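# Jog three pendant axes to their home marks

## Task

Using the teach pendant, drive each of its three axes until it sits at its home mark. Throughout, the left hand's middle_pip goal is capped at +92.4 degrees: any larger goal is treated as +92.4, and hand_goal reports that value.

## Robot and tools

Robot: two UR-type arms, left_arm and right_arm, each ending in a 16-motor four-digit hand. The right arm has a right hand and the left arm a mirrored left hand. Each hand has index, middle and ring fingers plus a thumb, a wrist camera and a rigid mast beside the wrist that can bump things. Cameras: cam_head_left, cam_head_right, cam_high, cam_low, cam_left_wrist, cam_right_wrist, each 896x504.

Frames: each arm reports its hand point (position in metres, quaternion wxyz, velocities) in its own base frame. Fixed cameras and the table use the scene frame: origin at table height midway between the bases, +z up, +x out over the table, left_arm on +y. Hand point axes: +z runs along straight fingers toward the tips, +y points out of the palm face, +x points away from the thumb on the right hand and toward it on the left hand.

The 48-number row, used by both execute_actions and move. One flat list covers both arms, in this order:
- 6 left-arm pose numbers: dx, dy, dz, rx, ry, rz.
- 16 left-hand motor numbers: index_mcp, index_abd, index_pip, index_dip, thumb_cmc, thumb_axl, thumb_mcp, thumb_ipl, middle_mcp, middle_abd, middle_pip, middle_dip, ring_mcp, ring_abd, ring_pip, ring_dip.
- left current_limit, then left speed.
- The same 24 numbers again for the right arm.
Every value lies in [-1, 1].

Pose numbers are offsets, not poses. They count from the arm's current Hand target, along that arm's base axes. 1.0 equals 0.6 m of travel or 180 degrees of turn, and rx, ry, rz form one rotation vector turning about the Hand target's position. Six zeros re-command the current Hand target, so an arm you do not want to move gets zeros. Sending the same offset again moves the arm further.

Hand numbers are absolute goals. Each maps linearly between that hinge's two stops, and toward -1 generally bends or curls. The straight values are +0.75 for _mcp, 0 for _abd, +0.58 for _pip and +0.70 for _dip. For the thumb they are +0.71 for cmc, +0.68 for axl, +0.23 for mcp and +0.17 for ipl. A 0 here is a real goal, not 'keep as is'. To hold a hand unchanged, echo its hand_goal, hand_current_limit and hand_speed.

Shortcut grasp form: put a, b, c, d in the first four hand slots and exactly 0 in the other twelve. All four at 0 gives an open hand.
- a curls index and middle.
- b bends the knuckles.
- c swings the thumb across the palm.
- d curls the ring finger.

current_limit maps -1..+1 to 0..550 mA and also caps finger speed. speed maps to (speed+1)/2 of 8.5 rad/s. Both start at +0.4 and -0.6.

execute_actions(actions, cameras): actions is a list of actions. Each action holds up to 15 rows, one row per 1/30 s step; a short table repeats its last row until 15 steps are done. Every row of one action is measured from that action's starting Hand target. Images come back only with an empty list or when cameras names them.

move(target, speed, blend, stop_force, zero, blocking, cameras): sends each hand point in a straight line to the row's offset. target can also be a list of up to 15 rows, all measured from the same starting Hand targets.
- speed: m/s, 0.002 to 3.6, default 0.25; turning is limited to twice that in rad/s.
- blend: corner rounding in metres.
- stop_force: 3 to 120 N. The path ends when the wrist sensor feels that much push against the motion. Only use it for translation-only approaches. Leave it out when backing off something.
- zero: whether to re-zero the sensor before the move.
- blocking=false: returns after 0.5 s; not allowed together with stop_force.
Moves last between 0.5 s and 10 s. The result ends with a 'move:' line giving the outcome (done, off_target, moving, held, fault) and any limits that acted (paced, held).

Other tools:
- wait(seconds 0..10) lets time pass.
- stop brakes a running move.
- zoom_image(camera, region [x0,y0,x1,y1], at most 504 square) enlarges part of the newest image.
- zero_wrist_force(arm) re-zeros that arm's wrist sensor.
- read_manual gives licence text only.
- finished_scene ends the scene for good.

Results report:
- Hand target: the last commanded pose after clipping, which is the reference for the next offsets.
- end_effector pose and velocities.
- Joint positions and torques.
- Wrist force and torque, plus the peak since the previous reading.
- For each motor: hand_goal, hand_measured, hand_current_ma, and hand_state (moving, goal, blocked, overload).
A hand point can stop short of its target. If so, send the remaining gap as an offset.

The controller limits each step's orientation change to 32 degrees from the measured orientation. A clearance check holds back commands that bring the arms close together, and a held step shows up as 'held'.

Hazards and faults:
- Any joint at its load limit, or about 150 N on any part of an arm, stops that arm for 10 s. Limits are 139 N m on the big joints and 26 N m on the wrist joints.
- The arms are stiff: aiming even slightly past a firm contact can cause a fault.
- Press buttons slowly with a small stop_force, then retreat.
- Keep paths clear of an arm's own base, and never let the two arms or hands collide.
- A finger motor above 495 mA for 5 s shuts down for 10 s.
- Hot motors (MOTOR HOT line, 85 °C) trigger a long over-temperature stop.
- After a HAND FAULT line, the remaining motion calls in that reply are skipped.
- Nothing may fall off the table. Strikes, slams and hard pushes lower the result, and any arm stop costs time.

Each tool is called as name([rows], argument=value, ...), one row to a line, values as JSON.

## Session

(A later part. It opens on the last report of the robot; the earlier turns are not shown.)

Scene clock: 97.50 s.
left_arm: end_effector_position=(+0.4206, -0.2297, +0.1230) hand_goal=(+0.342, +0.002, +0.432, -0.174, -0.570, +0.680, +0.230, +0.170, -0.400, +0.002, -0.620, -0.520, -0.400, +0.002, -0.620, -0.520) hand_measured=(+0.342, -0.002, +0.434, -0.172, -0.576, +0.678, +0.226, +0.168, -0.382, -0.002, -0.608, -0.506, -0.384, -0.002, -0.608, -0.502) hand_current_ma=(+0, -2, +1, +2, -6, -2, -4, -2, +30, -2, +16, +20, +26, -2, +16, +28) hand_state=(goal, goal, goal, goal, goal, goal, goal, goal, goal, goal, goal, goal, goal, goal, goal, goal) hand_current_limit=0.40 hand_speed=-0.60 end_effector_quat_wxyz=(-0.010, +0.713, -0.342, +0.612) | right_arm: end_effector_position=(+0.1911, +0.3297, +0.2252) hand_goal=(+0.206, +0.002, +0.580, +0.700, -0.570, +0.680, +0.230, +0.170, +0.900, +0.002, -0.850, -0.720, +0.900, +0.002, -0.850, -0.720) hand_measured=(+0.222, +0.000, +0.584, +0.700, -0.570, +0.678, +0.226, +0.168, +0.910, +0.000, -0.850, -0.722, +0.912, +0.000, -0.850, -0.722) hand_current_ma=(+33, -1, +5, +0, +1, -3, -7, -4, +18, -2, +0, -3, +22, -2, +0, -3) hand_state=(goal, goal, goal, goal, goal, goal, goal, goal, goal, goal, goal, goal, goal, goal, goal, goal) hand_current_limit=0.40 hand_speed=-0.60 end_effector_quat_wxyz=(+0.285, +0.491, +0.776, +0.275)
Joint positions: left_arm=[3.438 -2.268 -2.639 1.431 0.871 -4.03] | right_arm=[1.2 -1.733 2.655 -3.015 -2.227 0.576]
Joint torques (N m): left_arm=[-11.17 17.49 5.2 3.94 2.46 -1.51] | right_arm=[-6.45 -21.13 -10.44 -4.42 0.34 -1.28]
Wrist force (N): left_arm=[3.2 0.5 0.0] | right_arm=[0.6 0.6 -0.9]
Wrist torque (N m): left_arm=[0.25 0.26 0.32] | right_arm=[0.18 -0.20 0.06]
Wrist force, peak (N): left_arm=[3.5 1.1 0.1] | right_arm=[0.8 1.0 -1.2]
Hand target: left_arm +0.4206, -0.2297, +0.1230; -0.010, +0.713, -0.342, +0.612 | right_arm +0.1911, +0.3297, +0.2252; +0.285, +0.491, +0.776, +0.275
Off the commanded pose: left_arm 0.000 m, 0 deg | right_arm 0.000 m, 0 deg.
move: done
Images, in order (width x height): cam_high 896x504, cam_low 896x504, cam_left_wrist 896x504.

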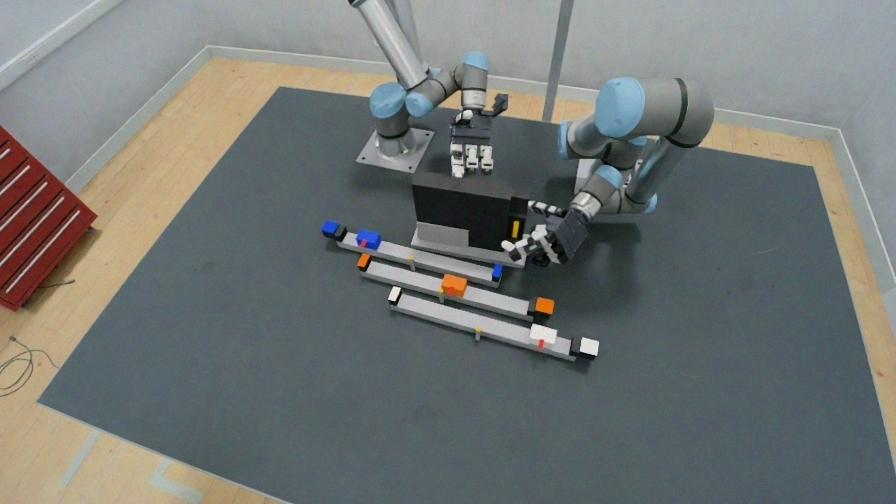

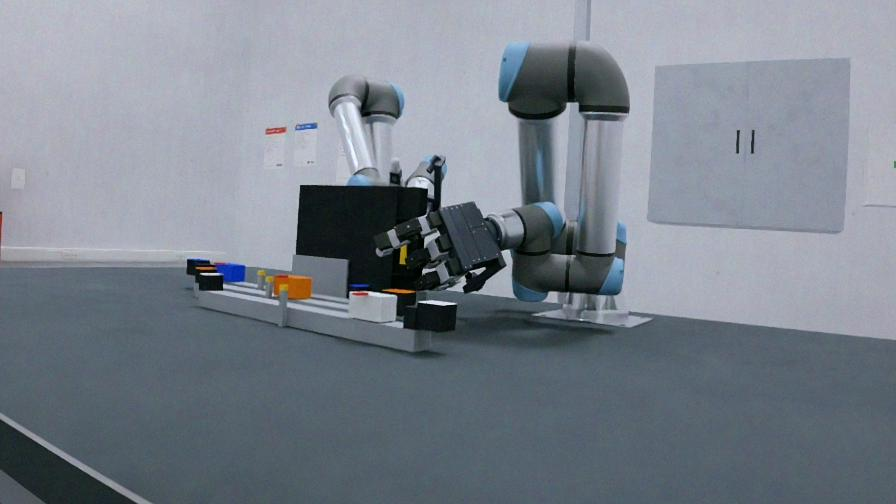

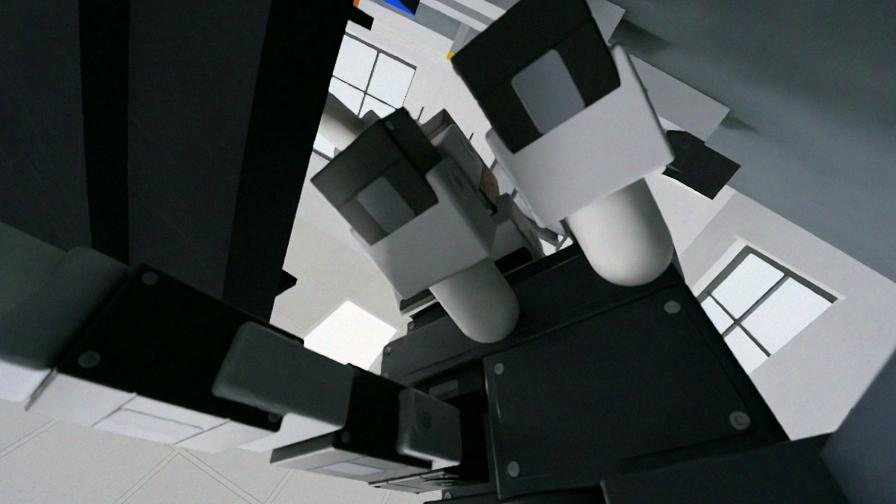

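move(target=[0,0,0,0,0,0, 0.274,0.001,0.358,-0.362,-0.571,0.68,0.022,-0.027,-0.40,0.001,-0.62,-0.52,-0.40,0.001,-0.62,-0.52, 0.2,-0.85, 0,0,0,0,0,0, 0.205,0.001,0.58,0.70,-0.57,0.68,0.23,0.17,0.90,0.001,-0.85,-0.72,0.90,0.001,-0.85,-0.72, 0.4,-0.6], cameras=["cam_high","cam_low","cam_right_wrist","cam_left_wrist"])

zoom_image(camera="cam_low", region=[360, 190, 460, 290])

zoom_image(camera="cam_high", region=[480, 180, 580, 280])

Scene clock: 100.30 s.
left_arm: end_effector_position=(+0.4206, -0.2297, +0.1230) hand_goal=(+0.274, +0.002, +0.358, -0.362, -0.570, +0.680, +0.022, -0.026, -0.400, +0.002, -0.620, -0.520, -0.400, +0.002, -0.620, -0.520) hand_measured=(+0.274, -0.002, +0.360, -0.360, -0.576, +0.678, +0.024, -0.024, -0.382, -0.002, -0.608, -0.506, -0.384, -0.002, -0.608, -0.502) hand_current_ma=(+0, -2, +2, +2, -6, -2, +2, +2, +30, -2, +16, +20, +26, -2, +16, +28) hand_state=(goal, goal, goal, goal, goal, goal, goal, goal, goal, goal, goal, goal, goal, goal, goal, goal) hand_current_limit=0.20 hand_speed=-0.85 end_effector_quat_wxyz=(-0.010, +0.713, -0.342, +0.612) | right_arm: end_effector_position=(+0.1911, +0.3297, +0.2252) hand_goal=(+0.206, +0.002, +0.580, +0.700, -0.570, +0.680, +0.230, +0.170, +0.900, +0.002, -0.850, -0.720, +0.900, +0.002, -0.850, -0.720) hand_measured=(+0.222, +0.000, +0.584, +0.700, -0.570, +0.678, +0.226, +0.168, +0.910, +0.000, -0.850, -0.722, +0.912, +0.000, -0.850, -0.722) hand_current_ma=(+33, -1, +5, +0, +1, -3, -7, -4, +18, -2, +0, -3, +22, -2, +0, -3) hand_state=(goal, goal, goal, goal, goal, goal, goal, goal, goal, goal, goal, goal, goal, goal, goal, goal) hand_current_limit=0.40 hand_speed=-0.60 end_effector_quat_wxyz=(+0.285, +0.491, +0.776, +0.275)
Joint positions: left_arm=[3.438 -2.268 -2.639 1.431 0.871 -4.03] | right_arm=[1.2 -1.733 2.655 -3.015 -2.227 0.576]
Joint torques (N m): left_arm=[-10.43 17.29 5.17 3.95 2.48 -1.36] | right_arm=[-7.03 -20.91 -9.81 -4.4 0.32 -1.36]
Wrist force (N): left_arm=[3.2 0.6 0.1] | right_arm=[0.8 0.8 -0.8]
Wrist torque (N m): left_arm=[0.24 0.25 0.31] | right_arm=[0.19 -0.22 0.07]
Wrist force, peak (N): left_arm=[3.5 0.6 0.0] | right_arm=[0.3 0.9 -1.3]
Hand target: left_arm +0.4206, -0.2297, +0.1230; -0.010, +0.713, -0.342, +0.612 | right_arm +0.1911, +0.3297, +0.2252; +0.285, +0.491, +0.776, +0.275
Off the commanded pose: left_arm 0.000 m, 0 deg | right_arm 0.000 m, 0 deg.
move: done
Images, in order (width x height): cam_high 896x504, cam_low 896x504, cam_left_wrist 896x504, cam_right_wrist 896x504.

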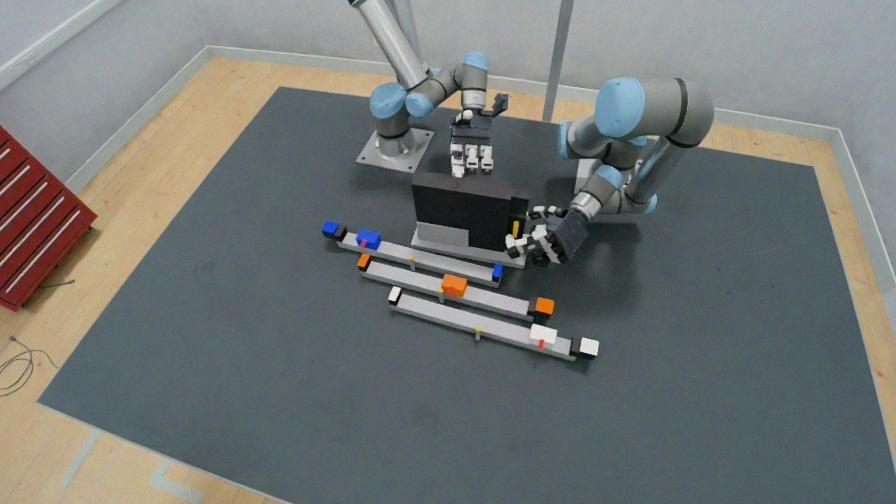

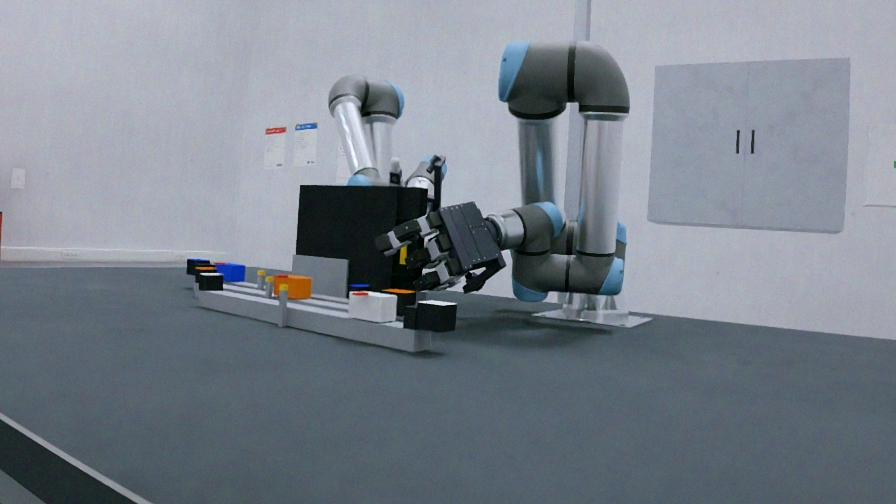

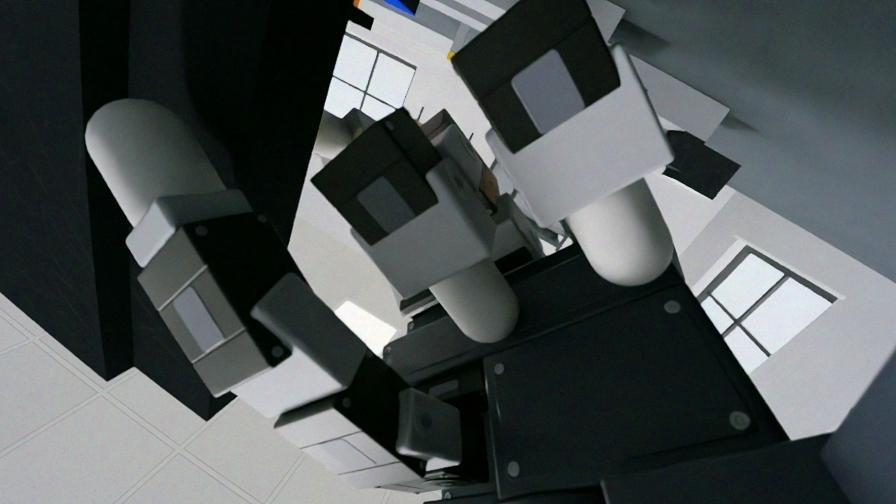

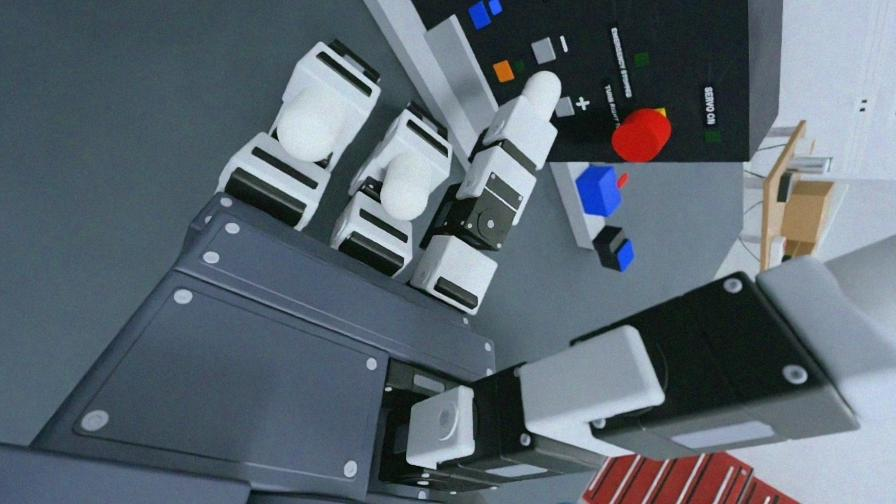

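Scaled by 5.040 from the camera's 896x504 image, which has a finer 1280x720 frame.

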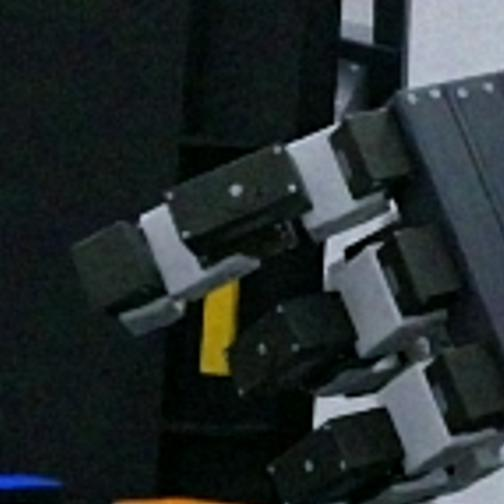

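Scaled by 5.040 from the camera's 896x504 image, which has a finer 1280x720 frame.

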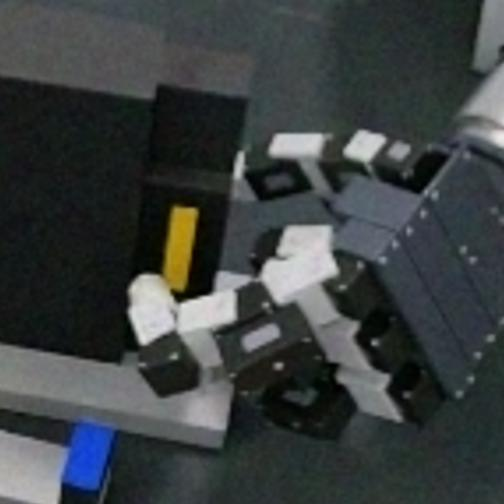

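move(target=[0,0,0,0,0,0, 0.233,0.001,0.314,-0.493,-0.571,0.68,0.001,-0.049,-0.40,0.001,-0.62,-0.52,-0.40,0.001,-0.62,-0.52, 0.1,-0.9, 0,0,0,0,0,0, 0.205,0.001,0.58,0.70,-0.57,0.68,0.23,0.17,0.90,0.001,-0.85,-0.72,0.90,0.001,-0.85,-0.72, 0.4,-0.6], cameras=["cam_high","cam_low","cam_right_wrist"])

zoom_image(camera="cam_low", region=[360, 190, 460, 290])

zoom_image(camera="cam_high", region=[490, 200, 550, 260])

Scene clock: 101.77 s.
left_arm: end_effector_position=(+0.4206, -0.2297, +0.1230) hand_goal=(+0.234, +0.002, +0.314, -0.492, -0.570, +0.680, +0.002, -0.048, -0.400, +0.002, -0.620, -0.520, -0.400, +0.002, -0.620, -0.520) hand_measured=(+0.234, -0.002, +0.316, -0.490, -0.576, +0.678, +0.008, -0.040, -0.382, -0.002, -0.608, -0.506, -0.384, -0.002, -0.608, -0.502) hand_current_ma=(+0, -2, +2, +2, -6, -2, +9, +13, +30, -2, +16, +20, +26, -2, +16, +28) hand_state=(goal, goal, goal, goal, goal, goal, goal, goal, goal, goal, goal, goal, goal, goal, goal, goal) hand_current_limit=0.10 hand_speed=-0.90 end_effector_quat_wxyz=(-0.010, +0.713, -0.342, +0.612) | right_arm: end_effector_position=(+0.1911, +0.3297, +0.2252) hand_goal=(+0.206, +0.002, +0.580, +0.700, -0.570, +0.680, +0.230, +0.170, +0.900, +0.002, -0.850, -0.720, +0.900, +0.002, -0.850, -0.720) hand_measured=(+0.222, +0.000, +0.584, +0.700, -0.570, +0.678, +0.226, +0.168, +0.910, +0.000, -0.850, -0.722, +0.912, +0.000, -0.850, -0.722) hand_current_ma=(+33, -1, +5, +0, +1, -3, -7, -4, +18, -2, +0, -3, +22, -2, +0, -3) hand_state=(goal, goal, goal, goal, goal, goal, goal, goal, goal, goal, goal, goal, goal, goal, goal, goal) hand_current_limit=0.40 hand_speed=-0.60 end_effector_quat_wxyz=(+0.285, +0.491, +0.776, +0.275)
Joint positions: left_arm=[3.438 -2.268 -2.639 1.431 0.871 -4.03] | right_arm=[1.2 -1.733 2.655 -3.015 -2.227 0.576]
Joint torques (N m): left_arm=[-9.92 17.6 4.85 3.78 2.46 -1.41] | right_arm=[-6.56 -22.12 -9.71 -4.42 0.32 -1.15]
Wrist force (N): left_arm=[3.2 1.4 -0.5] | right_arm=[0.5 0.6 -1.1]
Wrist torque (N m): left_arm=[0.31 0.25 0.33] | right_arm=[0.19 -0.18 0.05]
Wrist force, peak (N): left_arm=[3.3 1.2 -0.5] | right_arm=[0.6 0.9 -1.1]
Hand target: left_arm +0.4206, -0.2297, +0.1230; -0.010, +0.713, -0.342, +0.612 | right_arm +0.1911, +0.3297, +0.2252; +0.285, +0.491, +0.776, +0.275
Off the commanded pose: left_arm 0.000 m, 0 deg | right_arm 0.000 m, 0 deg.
move: done
Images, in order (width x height): cam_high 896x504, cam_low 896x504, cam_right_wrist 896x504.

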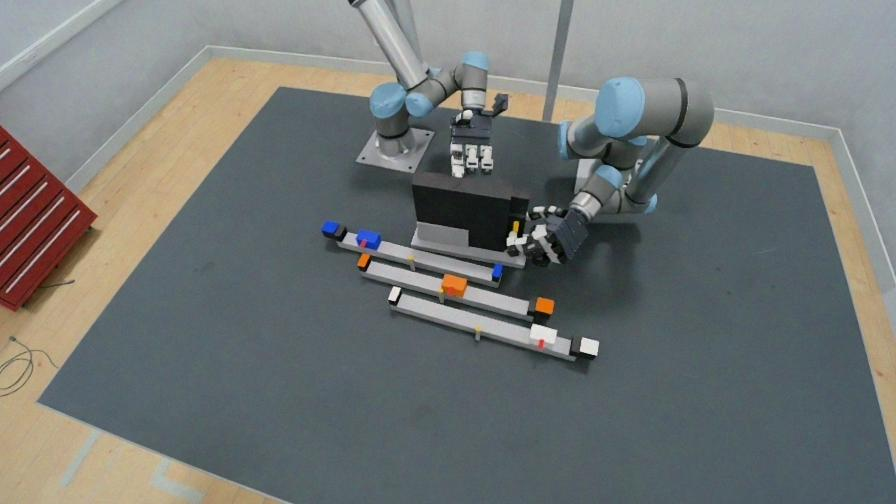

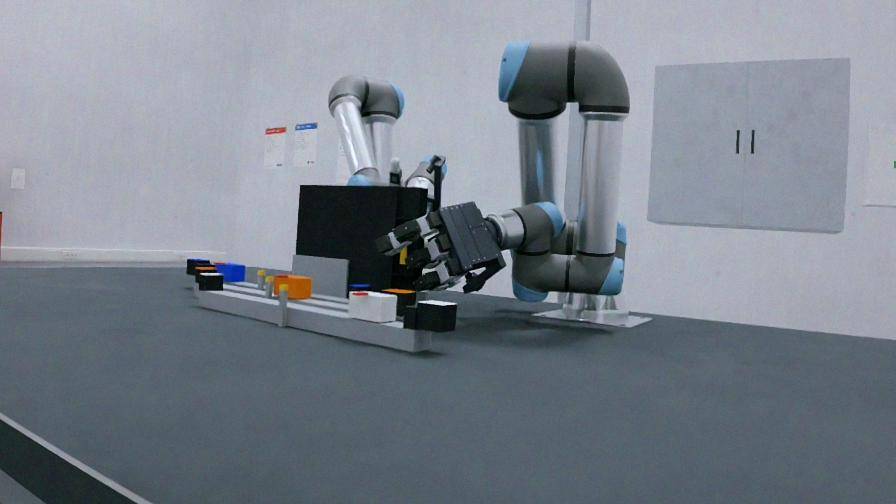

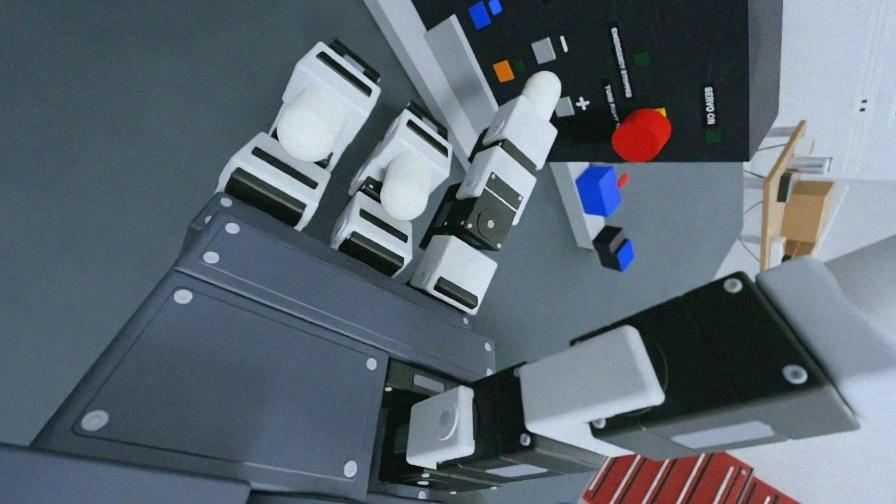

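Scaled by 5.040 from the camera's 896x504 image, which has a finer 1280x720 frame.

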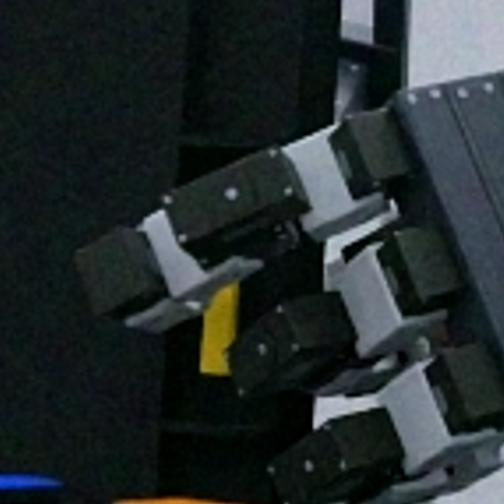

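Scaled by 8.400 from the camera's 896x504 image, which has a finer 1280x720 frame.

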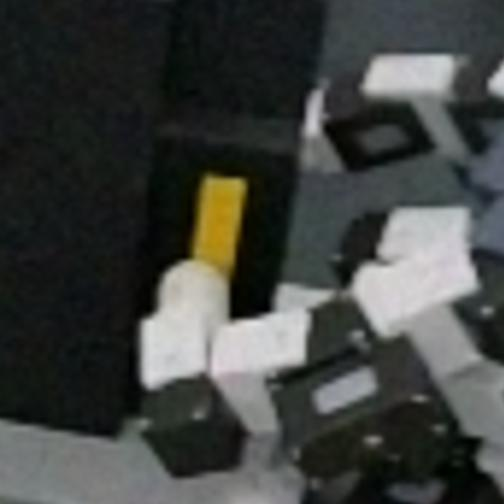

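move(target=[0,0,0,0,0,0, 0.205,0.001,0.285,-0.551,-0.571,0.68,0.001,-0.049,-0.40,0.001,-0.62,-0.52,-0.40,0.001,-0.62,-0.52, 0.1,-0.92, 0,0,0,0,0,0, 0.205,0.001,0.58,0.70,-0.57,0.68,0.23,0.17,0.90,0.001,-0.85,-0.72,0.90,0.001,-0.85,-0.72, 0.4,-0.6], cameras=["cam_high","cam_right_wrist"])

zoom_image(camera="cam_high", region=[490, 200, 550, 260])

Scene clock: 103.50 s.
left_arm: end_effector_position=(+0.4206, -0.2297, +0.1230) hand_goal=(+0.206, +0.002, +0.286, -0.550, -0.570, +0.680, +0.002, -0.048, -0.400, +0.002, -0.620, -0.520, -0.400, +0.002, -0.620, -0.520) hand_measured=(+0.206, -0.002, +0.288, -0.548, -0.576, +0.678, +0.008, -0.040, -0.382, -0.002, -0.608, -0.506, -0.384, -0.002, -0.608, -0.502) hand_current_ma=(+0, -2, +2, +2, -6, -2, +9, +13, +30, -2, +16, +20, +26, -2, +16, +28) hand_state=(goal, goal, goal, goal, goal, goal, goal, goal, goal, goal, goal, goal, goal, goal, goal, goal) hand_current_limit=0.10 hand_speed=-0.92 end_effector_quat_wxyz=(-0.010, +0.713, -0.342, +0.612) | right_arm: end_effector_position=(+0.1911, +0.3297, +0.2252) hand_goal=(+0.206, +0.002, +0.580, +0.700, -0.570, +0.680, +0.230, +0.170, +0.900, +0.002, -0.850, -0.720, +0.900, +0.002, -0.850, -0.720) hand_measured=(+0.222, +0.000, +0.584, +0.700, -0.570, +0.678, +0.226, +0.168, +0.910, +0.000, -0.850, -0.722, +0.912, +0.000, -0.850, -0.722) hand_current_ma=(+33, -1, +5, +0, +1, -3, -7, -4, +18, -2, +0, -3, +22, -2, +0, -3) hand_state=(goal, goal, goal, goal, goal, goal, goal, goal, goal, goal, goal, goal, goal, goal, goal, goal) hand_current_limit=0.40 hand_speed=-0.60 end_effector_quat_wxyz=(+0.285, +0.491, +0.776, +0.275)
Joint positions: left_arm=[3.438 -2.268 -2.639 1.431 0.871 -4.03] | right_arm=[1.2 -1.733 2.655 -3.015 -2.227 0.576]
Joint torques (N m): left_arm=[-8.12 17.5 4.85 3.93 2.18 -1.31] | right_arm=[-6.32 -21.33 -9.82 -4.49 0.36 -1.25]
Wrist force (N): left_arm=[3.2 1.3 -0.7] | right_arm=[0.7 0.8 -0.8]
Wrist torque (N m): left_arm=[0.32 0.24 0.33] | right_arm=[0.19 -0.21 0.07]
Wrist force, peak (N): left_arm=[3.5 1.3 -0.5] | right_arm=[0.6 0.7 -1.2]
Hand target: left_arm +0.4206, -0.2297, +0.1230; -0.010, +0.713, -0.342, +0.612 | right_arm +0.1911, +0.3297, +0.2252; +0.285, +0.491, +0.776, +0.275
Off the commanded pose: left_arm 0.000 m, 0 deg | right_arm 0.000 m, 0 deg.
move: done
Images, in order (width x height): cam_high 896x504, cam_right_wrist 896x504.

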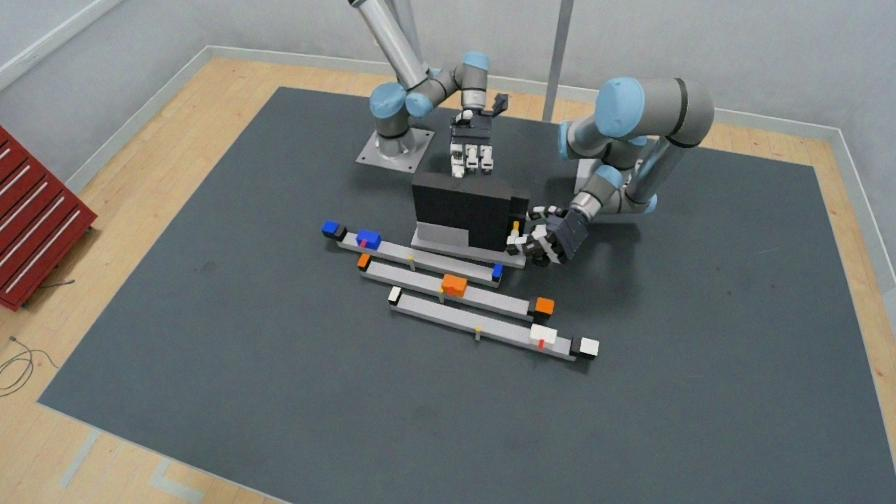

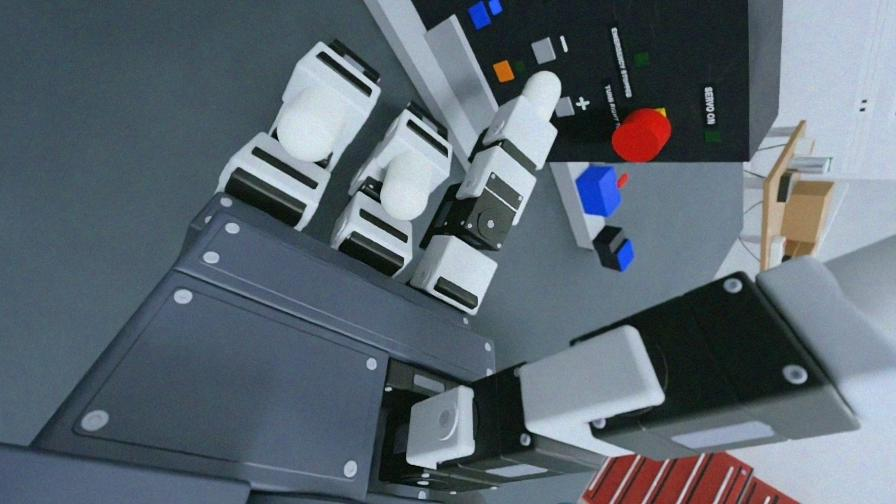

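Scaled by 8.400 from the camera's 896x504 image, which has a finer 1280x720 frame.

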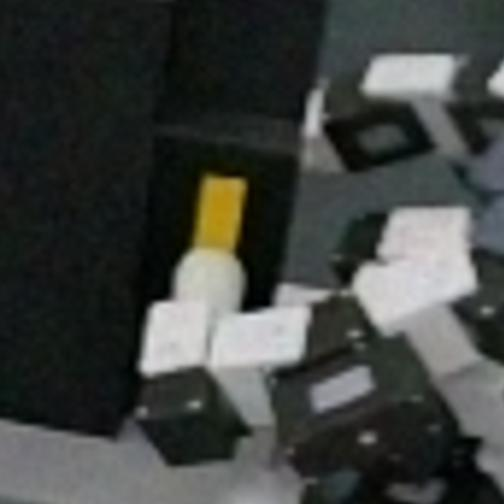

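move(target=[0,0,0,0,0,0, 0.192,0.001,0.270,-0.594,-0.571,0.68,0.001,-0.049,-0.40,0.001,-0.62,-0.52,-0.40,0.001,-0.62,-0.52, 0.1,-0.94, 0,0,0,0,0,0, 0.205,0.001,0.58,0.70,-0.57,0.68,0.23,0.17,0.90,0.001,-0.85,-0.72,0.90,0.001,-0.85,-0.72, 0.4,-0.6], cameras=["cam_high","cam_right_wrist"])

zoom_image(camera="cam_high", region=[490, 200, 550, 260])

Scene clock: 104.73 s.
left_arm: end_effector_position=(+0.4206, -0.2297, +0.1230) hand_goal=(+0.192, +0.002, +0.270, -0.594, -0.570, +0.680, +0.002, -0.048, -0.400, +0.002, -0.620, -0.520, -0.400, +0.002, -0.620, -0.520) hand_measured=(+0.202, -0.002, +0.284, -0.586, -0.576, +0.678, +0.008, -0.040, -0.382, -0.002, -0.608, -0.506, -0.384, -0.002, -0.608, -0.502) hand_current_ma=(+16, -2, +21, +11, -6, -2, +9, +13, +30, -2, +16, +20, +26, -2, +16, +28) hand_state=(goal, goal, goal, goal, goal, goal, goal, goal, goal, goal, goal, goal, goal, goal, goal, goal) hand_current_limit=0.10 hand_speed=-0.94 end_effector_quat_wxyz=(-0.010, +0.713, -0.342, +0.612) | right_arm: end_effector_position=(+0.1911, +0.3297, +0.2252) hand_goal=(+0.206, +0.002, +0.580, +0.700, -0.570, +0.680, +0.230, +0.170, +0.900, +0.002, -0.850, -0.720, +0.900, +0.002, -0.850, -0.720) hand_measured=(+0.222, +0.000, +0.584, +0.700, -0.570, +0.678, +0.226, +0.168, +0.910, +0.000, -0.850, -0.722, +0.912, +0.000, -0.850, -0.722) hand_current_ma=(+33, -1, +5, +0, +1, -3, -7, -4, +18, -2, +0, -3, +22, -2, +0, -3) hand_state=(goal, goal, goal, goal, goal, goal, goal, goal, goal, goal, goal, goal, goal, goal, goal, goal) hand_current_limit=0.40 hand_speed=-0.60 end_effector_quat_wxyz=(+0.285, +0.491, +0.776, +0.275)
Joint positions: left_arm=[3.438 -2.268 -2.639 1.431 0.871 -4.03] | right_arm=[1.2 -1.733 2.655 -3.015 -2.227 0.576]
Joint torques (N m): left_arm=[-7.03 18.68 4.02 3.93 2.02 -1.35] | right_arm=[-6.48 -22.08 -10.05 -4.29 0.28 -1.35]
Wrist force (N): left_arm=[3.1 1.2 0.2] | right_arm=[0.6 0.6 -0.9]
Wrist torque (N m): left_arm=[0.27 0.26 0.32] | right_arm=[0.18 -0.19 0.06]
Wrist force, peak (N): left_arm=[3.4 1.4 -0.5] | right_arm=[0.6 1.0 -1.1]
Hand target: left_arm +0.4206, -0.2297, +0.1230; -0.010, +0.713, -0.342, +0.612 | right_arm +0.1911, +0.3297, +0.2252; +0.285, +0.491, +0.776, +0.275
Off the commanded pose: left_arm 0.000 m, 0 deg | right_arm 0.000 m, 0 deg.
move: done
Images, in order (width x height): cam_high 896x504, cam_right_wrist 896x504.

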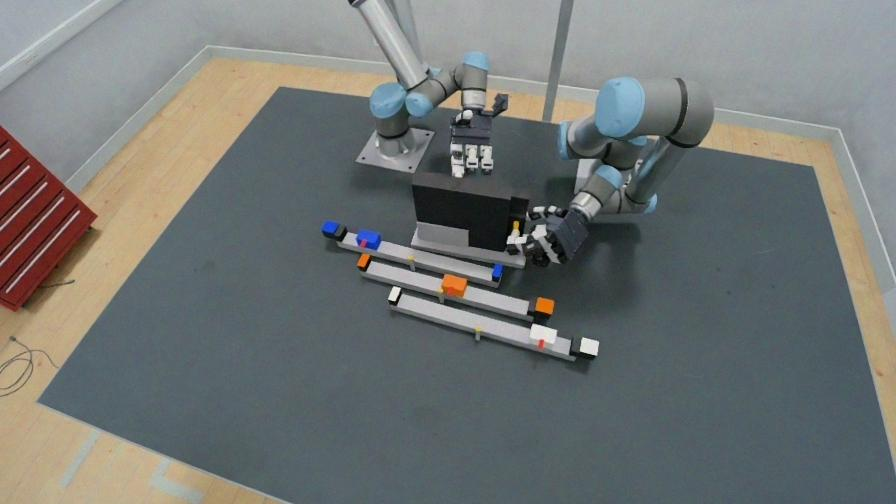

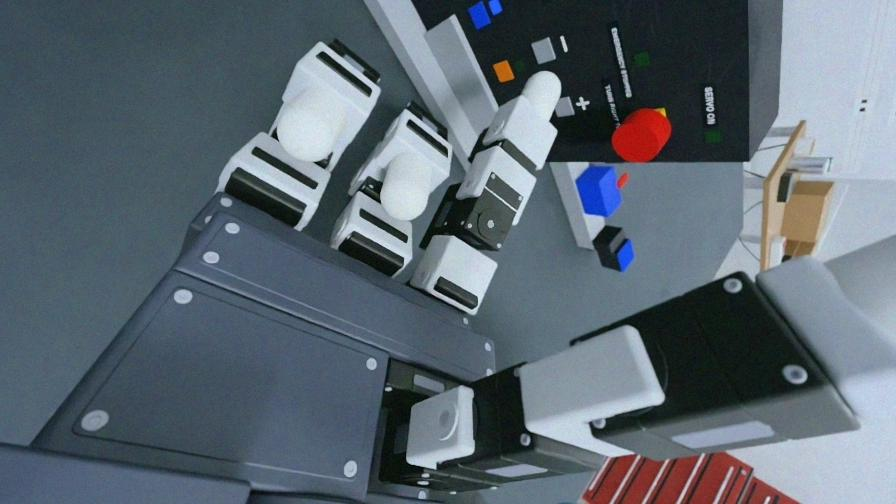

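Scaled by 8.400 from the camera's 896x504 image, which has a finer 1280x720 frame.

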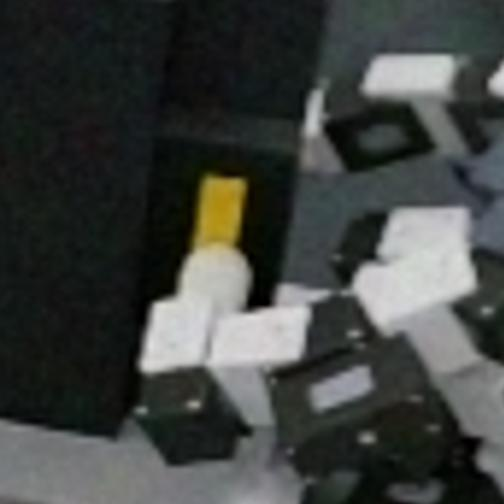

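move(target=[0,0,0,0,0,0, 0.164,0.001,0.241,-0.652,-0.571,0.68,0.001,-0.049,-0.40,0.001,-0.62,-0.52,-0.40,0.001,-0.62,-0.52, 0.1,-0.94, 0,0,0,0,0,0, 0.205,0.001,0.58,0.70,-0.57,0.68,0.23,0.17,0.90,0.001,-0.85,-0.72,0.90,0.001,-0.85,-0.72, 0.4,-0.6], cameras=["cam_high","cam_right_wrist"])

zoom_image(camera="cam_right_wrist", region=[580, 0, 760, 170])

zoom_image(camera="cam_high", region=[490, 200, 550, 260])

Scene clock: 105.77 s.
left_arm: end_effector_position=(+0.4206, -0.2297, +0.1230) hand_goal=(+0.164, +0.002, +0.242, -0.652, -0.570, +0.680, +0.002, -0.048, -0.400, +0.002, -0.620, -0.520, -0.400, +0.002, -0.620, -0.520) hand_measured=(+0.202, -0.002, +0.276, -0.636, -0.576, +0.678, +0.008, -0.040, -0.382, -0.002, -0.608, -0.506, -0.384, -0.002, -0.608, -0.502) hand_current_ma=(+93, -2, +69, +24, -6, -2, +9, +13, +30, -2, +16, +20, +26, -2, +16, +28) hand_state=(blocked, goal, blocked, goal, goal, goal, goal, goal, goal, goal, goal, goal, goal, goal, goal, goal) hand_current_limit=0.10 hand_speed=-0.94 end_effector_quat_wxyz=(-0.010, +0.713, -0.342, +0.612) | right_arm: end_effector_position=(+0.1911, +0.3297, +0.2252) hand_goal=(+0.206, +0.002, +0.580, +0.700, -0.570, +0.680, +0.230, +0.170, +0.900, +0.002, -0.850, -0.720, +0.900, +0.002, -0.850, -0.720) hand_measured=(+0.222, +0.000, +0.584, +0.700, -0.570, +0.678, +0.226, +0.168, +0.910, +0.000, -0.850, -0.722, +0.912, +0.000, -0.850, -0.722) hand_current_ma=(+33, -1, +5, +0, +1, -3, -7, -4, +18, -2, +0, -3, +22, -2, +0, -3) hand_state=(goal, goal, goal, goal, goal, goal, goal, goal, goal, goal, goal, goal, goal, goal, goal, goal) hand_current_limit=0.40 hand_speed=-0.60 end_effector_quat_wxyz=(+0.285, +0.491, +0.776, +0.275)
Joint positions: left_arm=[3.438 -2.268 -2.639 1.431 0.871 -4.03] | right_arm=[1.2 -1.733 2.655 -3.015 -2.227 0.576]
Joint torques (N m): left_arm=[-5.55 19.28 4.66 3.83 1.86 -1.26] | right_arm=[-6.45 -21.51 -9.47 -4.31 0.23 -1.28]
Wrist force (N): left_arm=[3.3 1.3 0.9] | right_arm=[0.4 0.7 -0.8]
Wrist torque (N m): left_arm=[0.31 0.21 0.34] | right_arm=[0.18 -0.18 0.04]
Wrist force, peak (N): left_arm=[3.3 1.5 1.2] | right_arm=[0.6 0.7 -1.1]
Hand target: left_arm +0.4206, -0.2297, +0.1230; -0.010, +0.713, -0.342, +0.612 | right_arm +0.1911, +0.3297, +0.2252; +0.285, +0.491, +0.776, +0.275
Off the commanded pose: left_arm 0.000 m, 0 deg | right_arm 0.000 m, 0 deg.
move: done
Images, in order (width x height): cam_high 896x504, cam_right_wrist 896x504.

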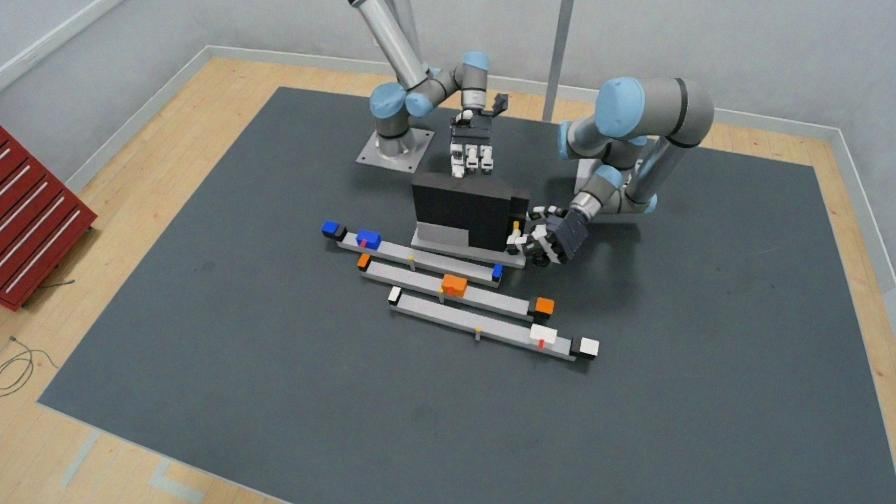

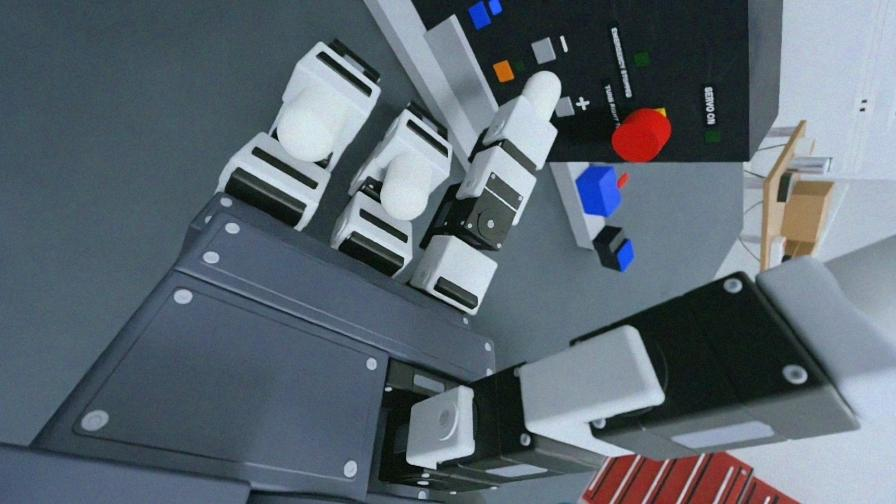

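Scaled by 2.800 from the camera's 896x504 image, which has a finer 1280x720 frame.

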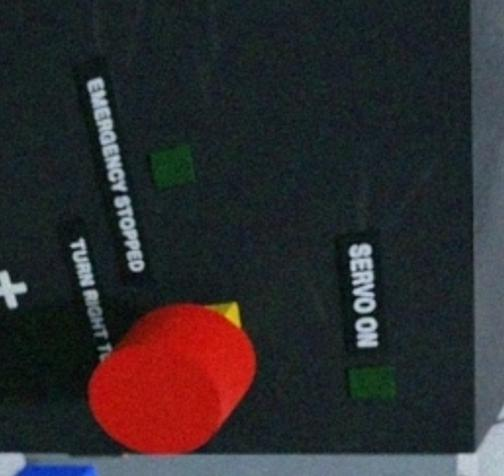

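Scaled by 8.400 from the camera's 896x504 image, which has a finer 1280x720 frame.

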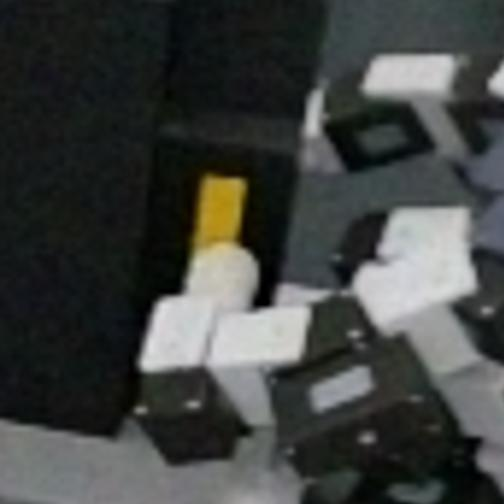

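move(target=[0,0,0,0,0,0, 0.110,0.001,0.285,-0.551,-0.571,0.68,0.001,-0.049,-0.40,0.001,-0.62,-0.52,-0.40,0.001,-0.62,-0.52, 0.3,-0.94, 0,0,0,0,0,0, 0.205,0.001,0.58,0.70,-0.57,0.68,0.23,0.17,0.90,0.001,-0.85,-0.72,0.90,0.001,-0.85,-0.72, 0.4,-0.6], cameras=["cam_high","cam_right_wrist"])

zoom_image(camera="cam_right_wrist", region=[580, 0, 760, 170])

zoom_image(camera="cam_high", region=[490, 200, 550, 260])

Scene clock: 107.97 s.
left_arm: end_effector_position=(+0.4206, -0.2297, +0.1230) hand_goal=(+0.110, +0.002, +0.286, -0.550, -0.570, +0.680, +0.002, -0.048, -0.400, +0.002, -0.620, -0.520, -0.400, +0.002, -0.620, -0.520) hand_measured=(+0.176, -0.002, +0.288, -0.590, -0.576, +0.678, +0.008, -0.040, -0.382, -0.002, -0.608, -0.506, -0.384, -0.002, -0.608, -0.502) hand_current_ma=(+191, -2, +1, -89, -6, -2, +10, +13, +30, -2, +16, +20, +26, -2, +16, +28) hand_state=(blocked, goal, goal, blocked, goal, goal, goal, goal, goal, goal, goal, goal, goal, goal, goal, goal) hand_current_limit=0.30 hand_speed=-0.94 end_effector_quat_wxyz=(-0.010, +0.713, -0.342, +0.612) | right_arm: end_effector_position=(+0.1911, +0.3297, +0.2252) hand_goal=(+0.206, +0.002, +0.580, +0.700, -0.570, +0.680, +0.230, +0.170, +0.900, +0.002, -0.850, -0.720, +0.900, +0.002, -0.850, -0.720) hand_measured=(+0.222, +0.000, +0.584, +0.700, -0.570, +0.678, +0.226, +0.168, +0.910, +0.000, -0.850, -0.722, +0.912, +0.000, -0.850, -0.722) hand_current_ma=(+33, -1, +5, +0, +1, -3, -7, -4, +18, -2, +0, -3, +22, -2, +0, -3) hand_state=(goal, goal, goal, goal, goal, goal, goal, goal, goal, goal, goal, goal, goal, goal, goal, goal) hand_current_limit=0.40 hand_speed=-0.60 end_effector_quat_wxyz=(+0.285, +0.491, +0.776, +0.275)
Joint positions: left_arm=[3.438 -2.268 -2.639 1.431 0.871 -4.03] | right_arm=[1.2 -1.733 2.655 -3.015 -2.227 0.576]
Joint torques (N m): left_arm=[-3.83 19.48 3.09 3.75 1.68 -1.11] | right_arm=[-6.77 -21.14 -9.54 -4.33 0.29 -1.24]
Wrist force (N): left_arm=[3.1 -2.4 1.4] | right_arm=[0.4 0.7 -1.0]
Wrist torque (N m): left_arm=[0.27 0.22 0.24] | right_arm=[0.20 -0.17 0.04]
Wrist force, peak (N): left_arm=[3.4 -2.7 1.7] | right_arm=[0.8 0.7 -1.1]
Hand target: left_arm +0.4206, -0.2297, +0.1230; -0.010, +0.713, -0.342, +0.612 | right_arm +0.1911, +0.3297, +0.2252; +0.285, +0.491, +0.776, +0.275
Off the commanded pose: left_arm 0.000 m, 0 deg | right_arm 0.000 m, 0 deg.
move: done
Images, in order (width x height): cam_high 896x504, cam_right_wrist 896x504.

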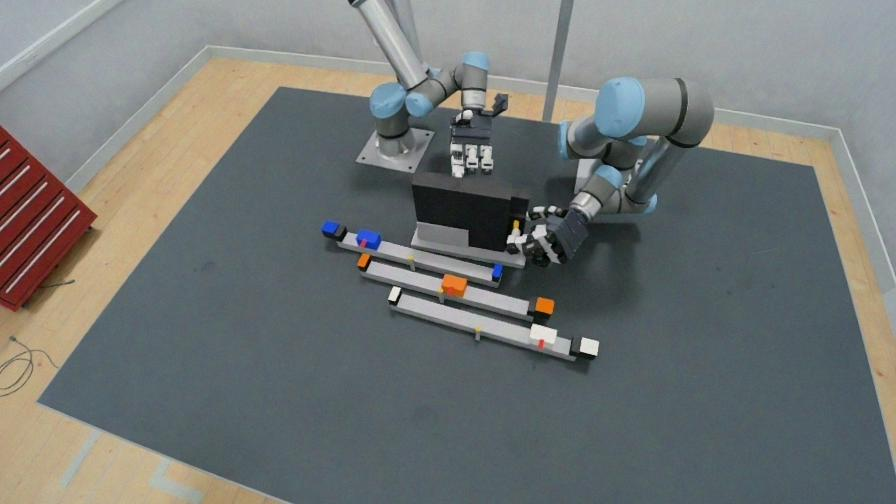

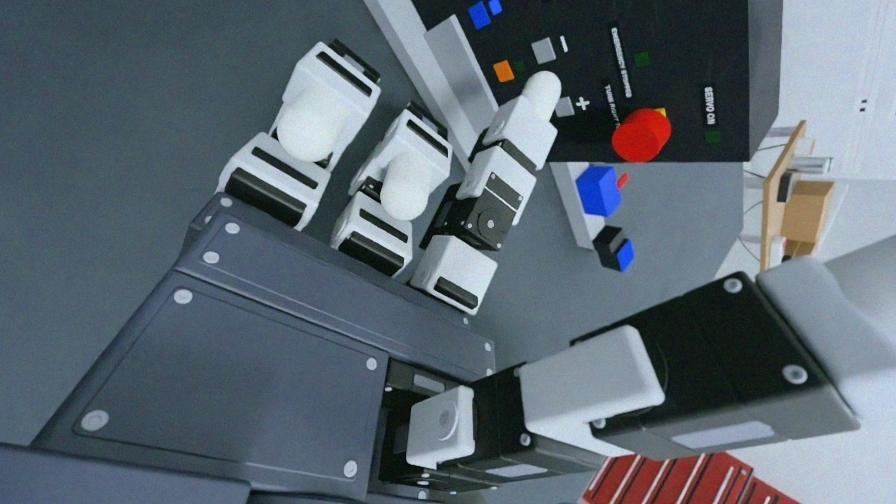

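Scaled by 2.800 from the camera's 896x504 image, which has a finer 1280x720 frame.

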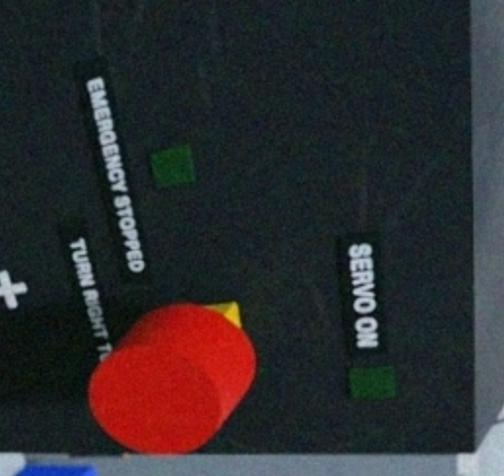

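Scaled by 8.400 from the camera's 896x504 image, which has a finer 1280x720 frame.

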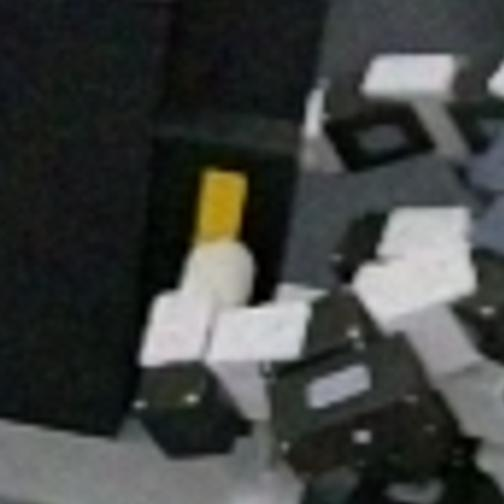

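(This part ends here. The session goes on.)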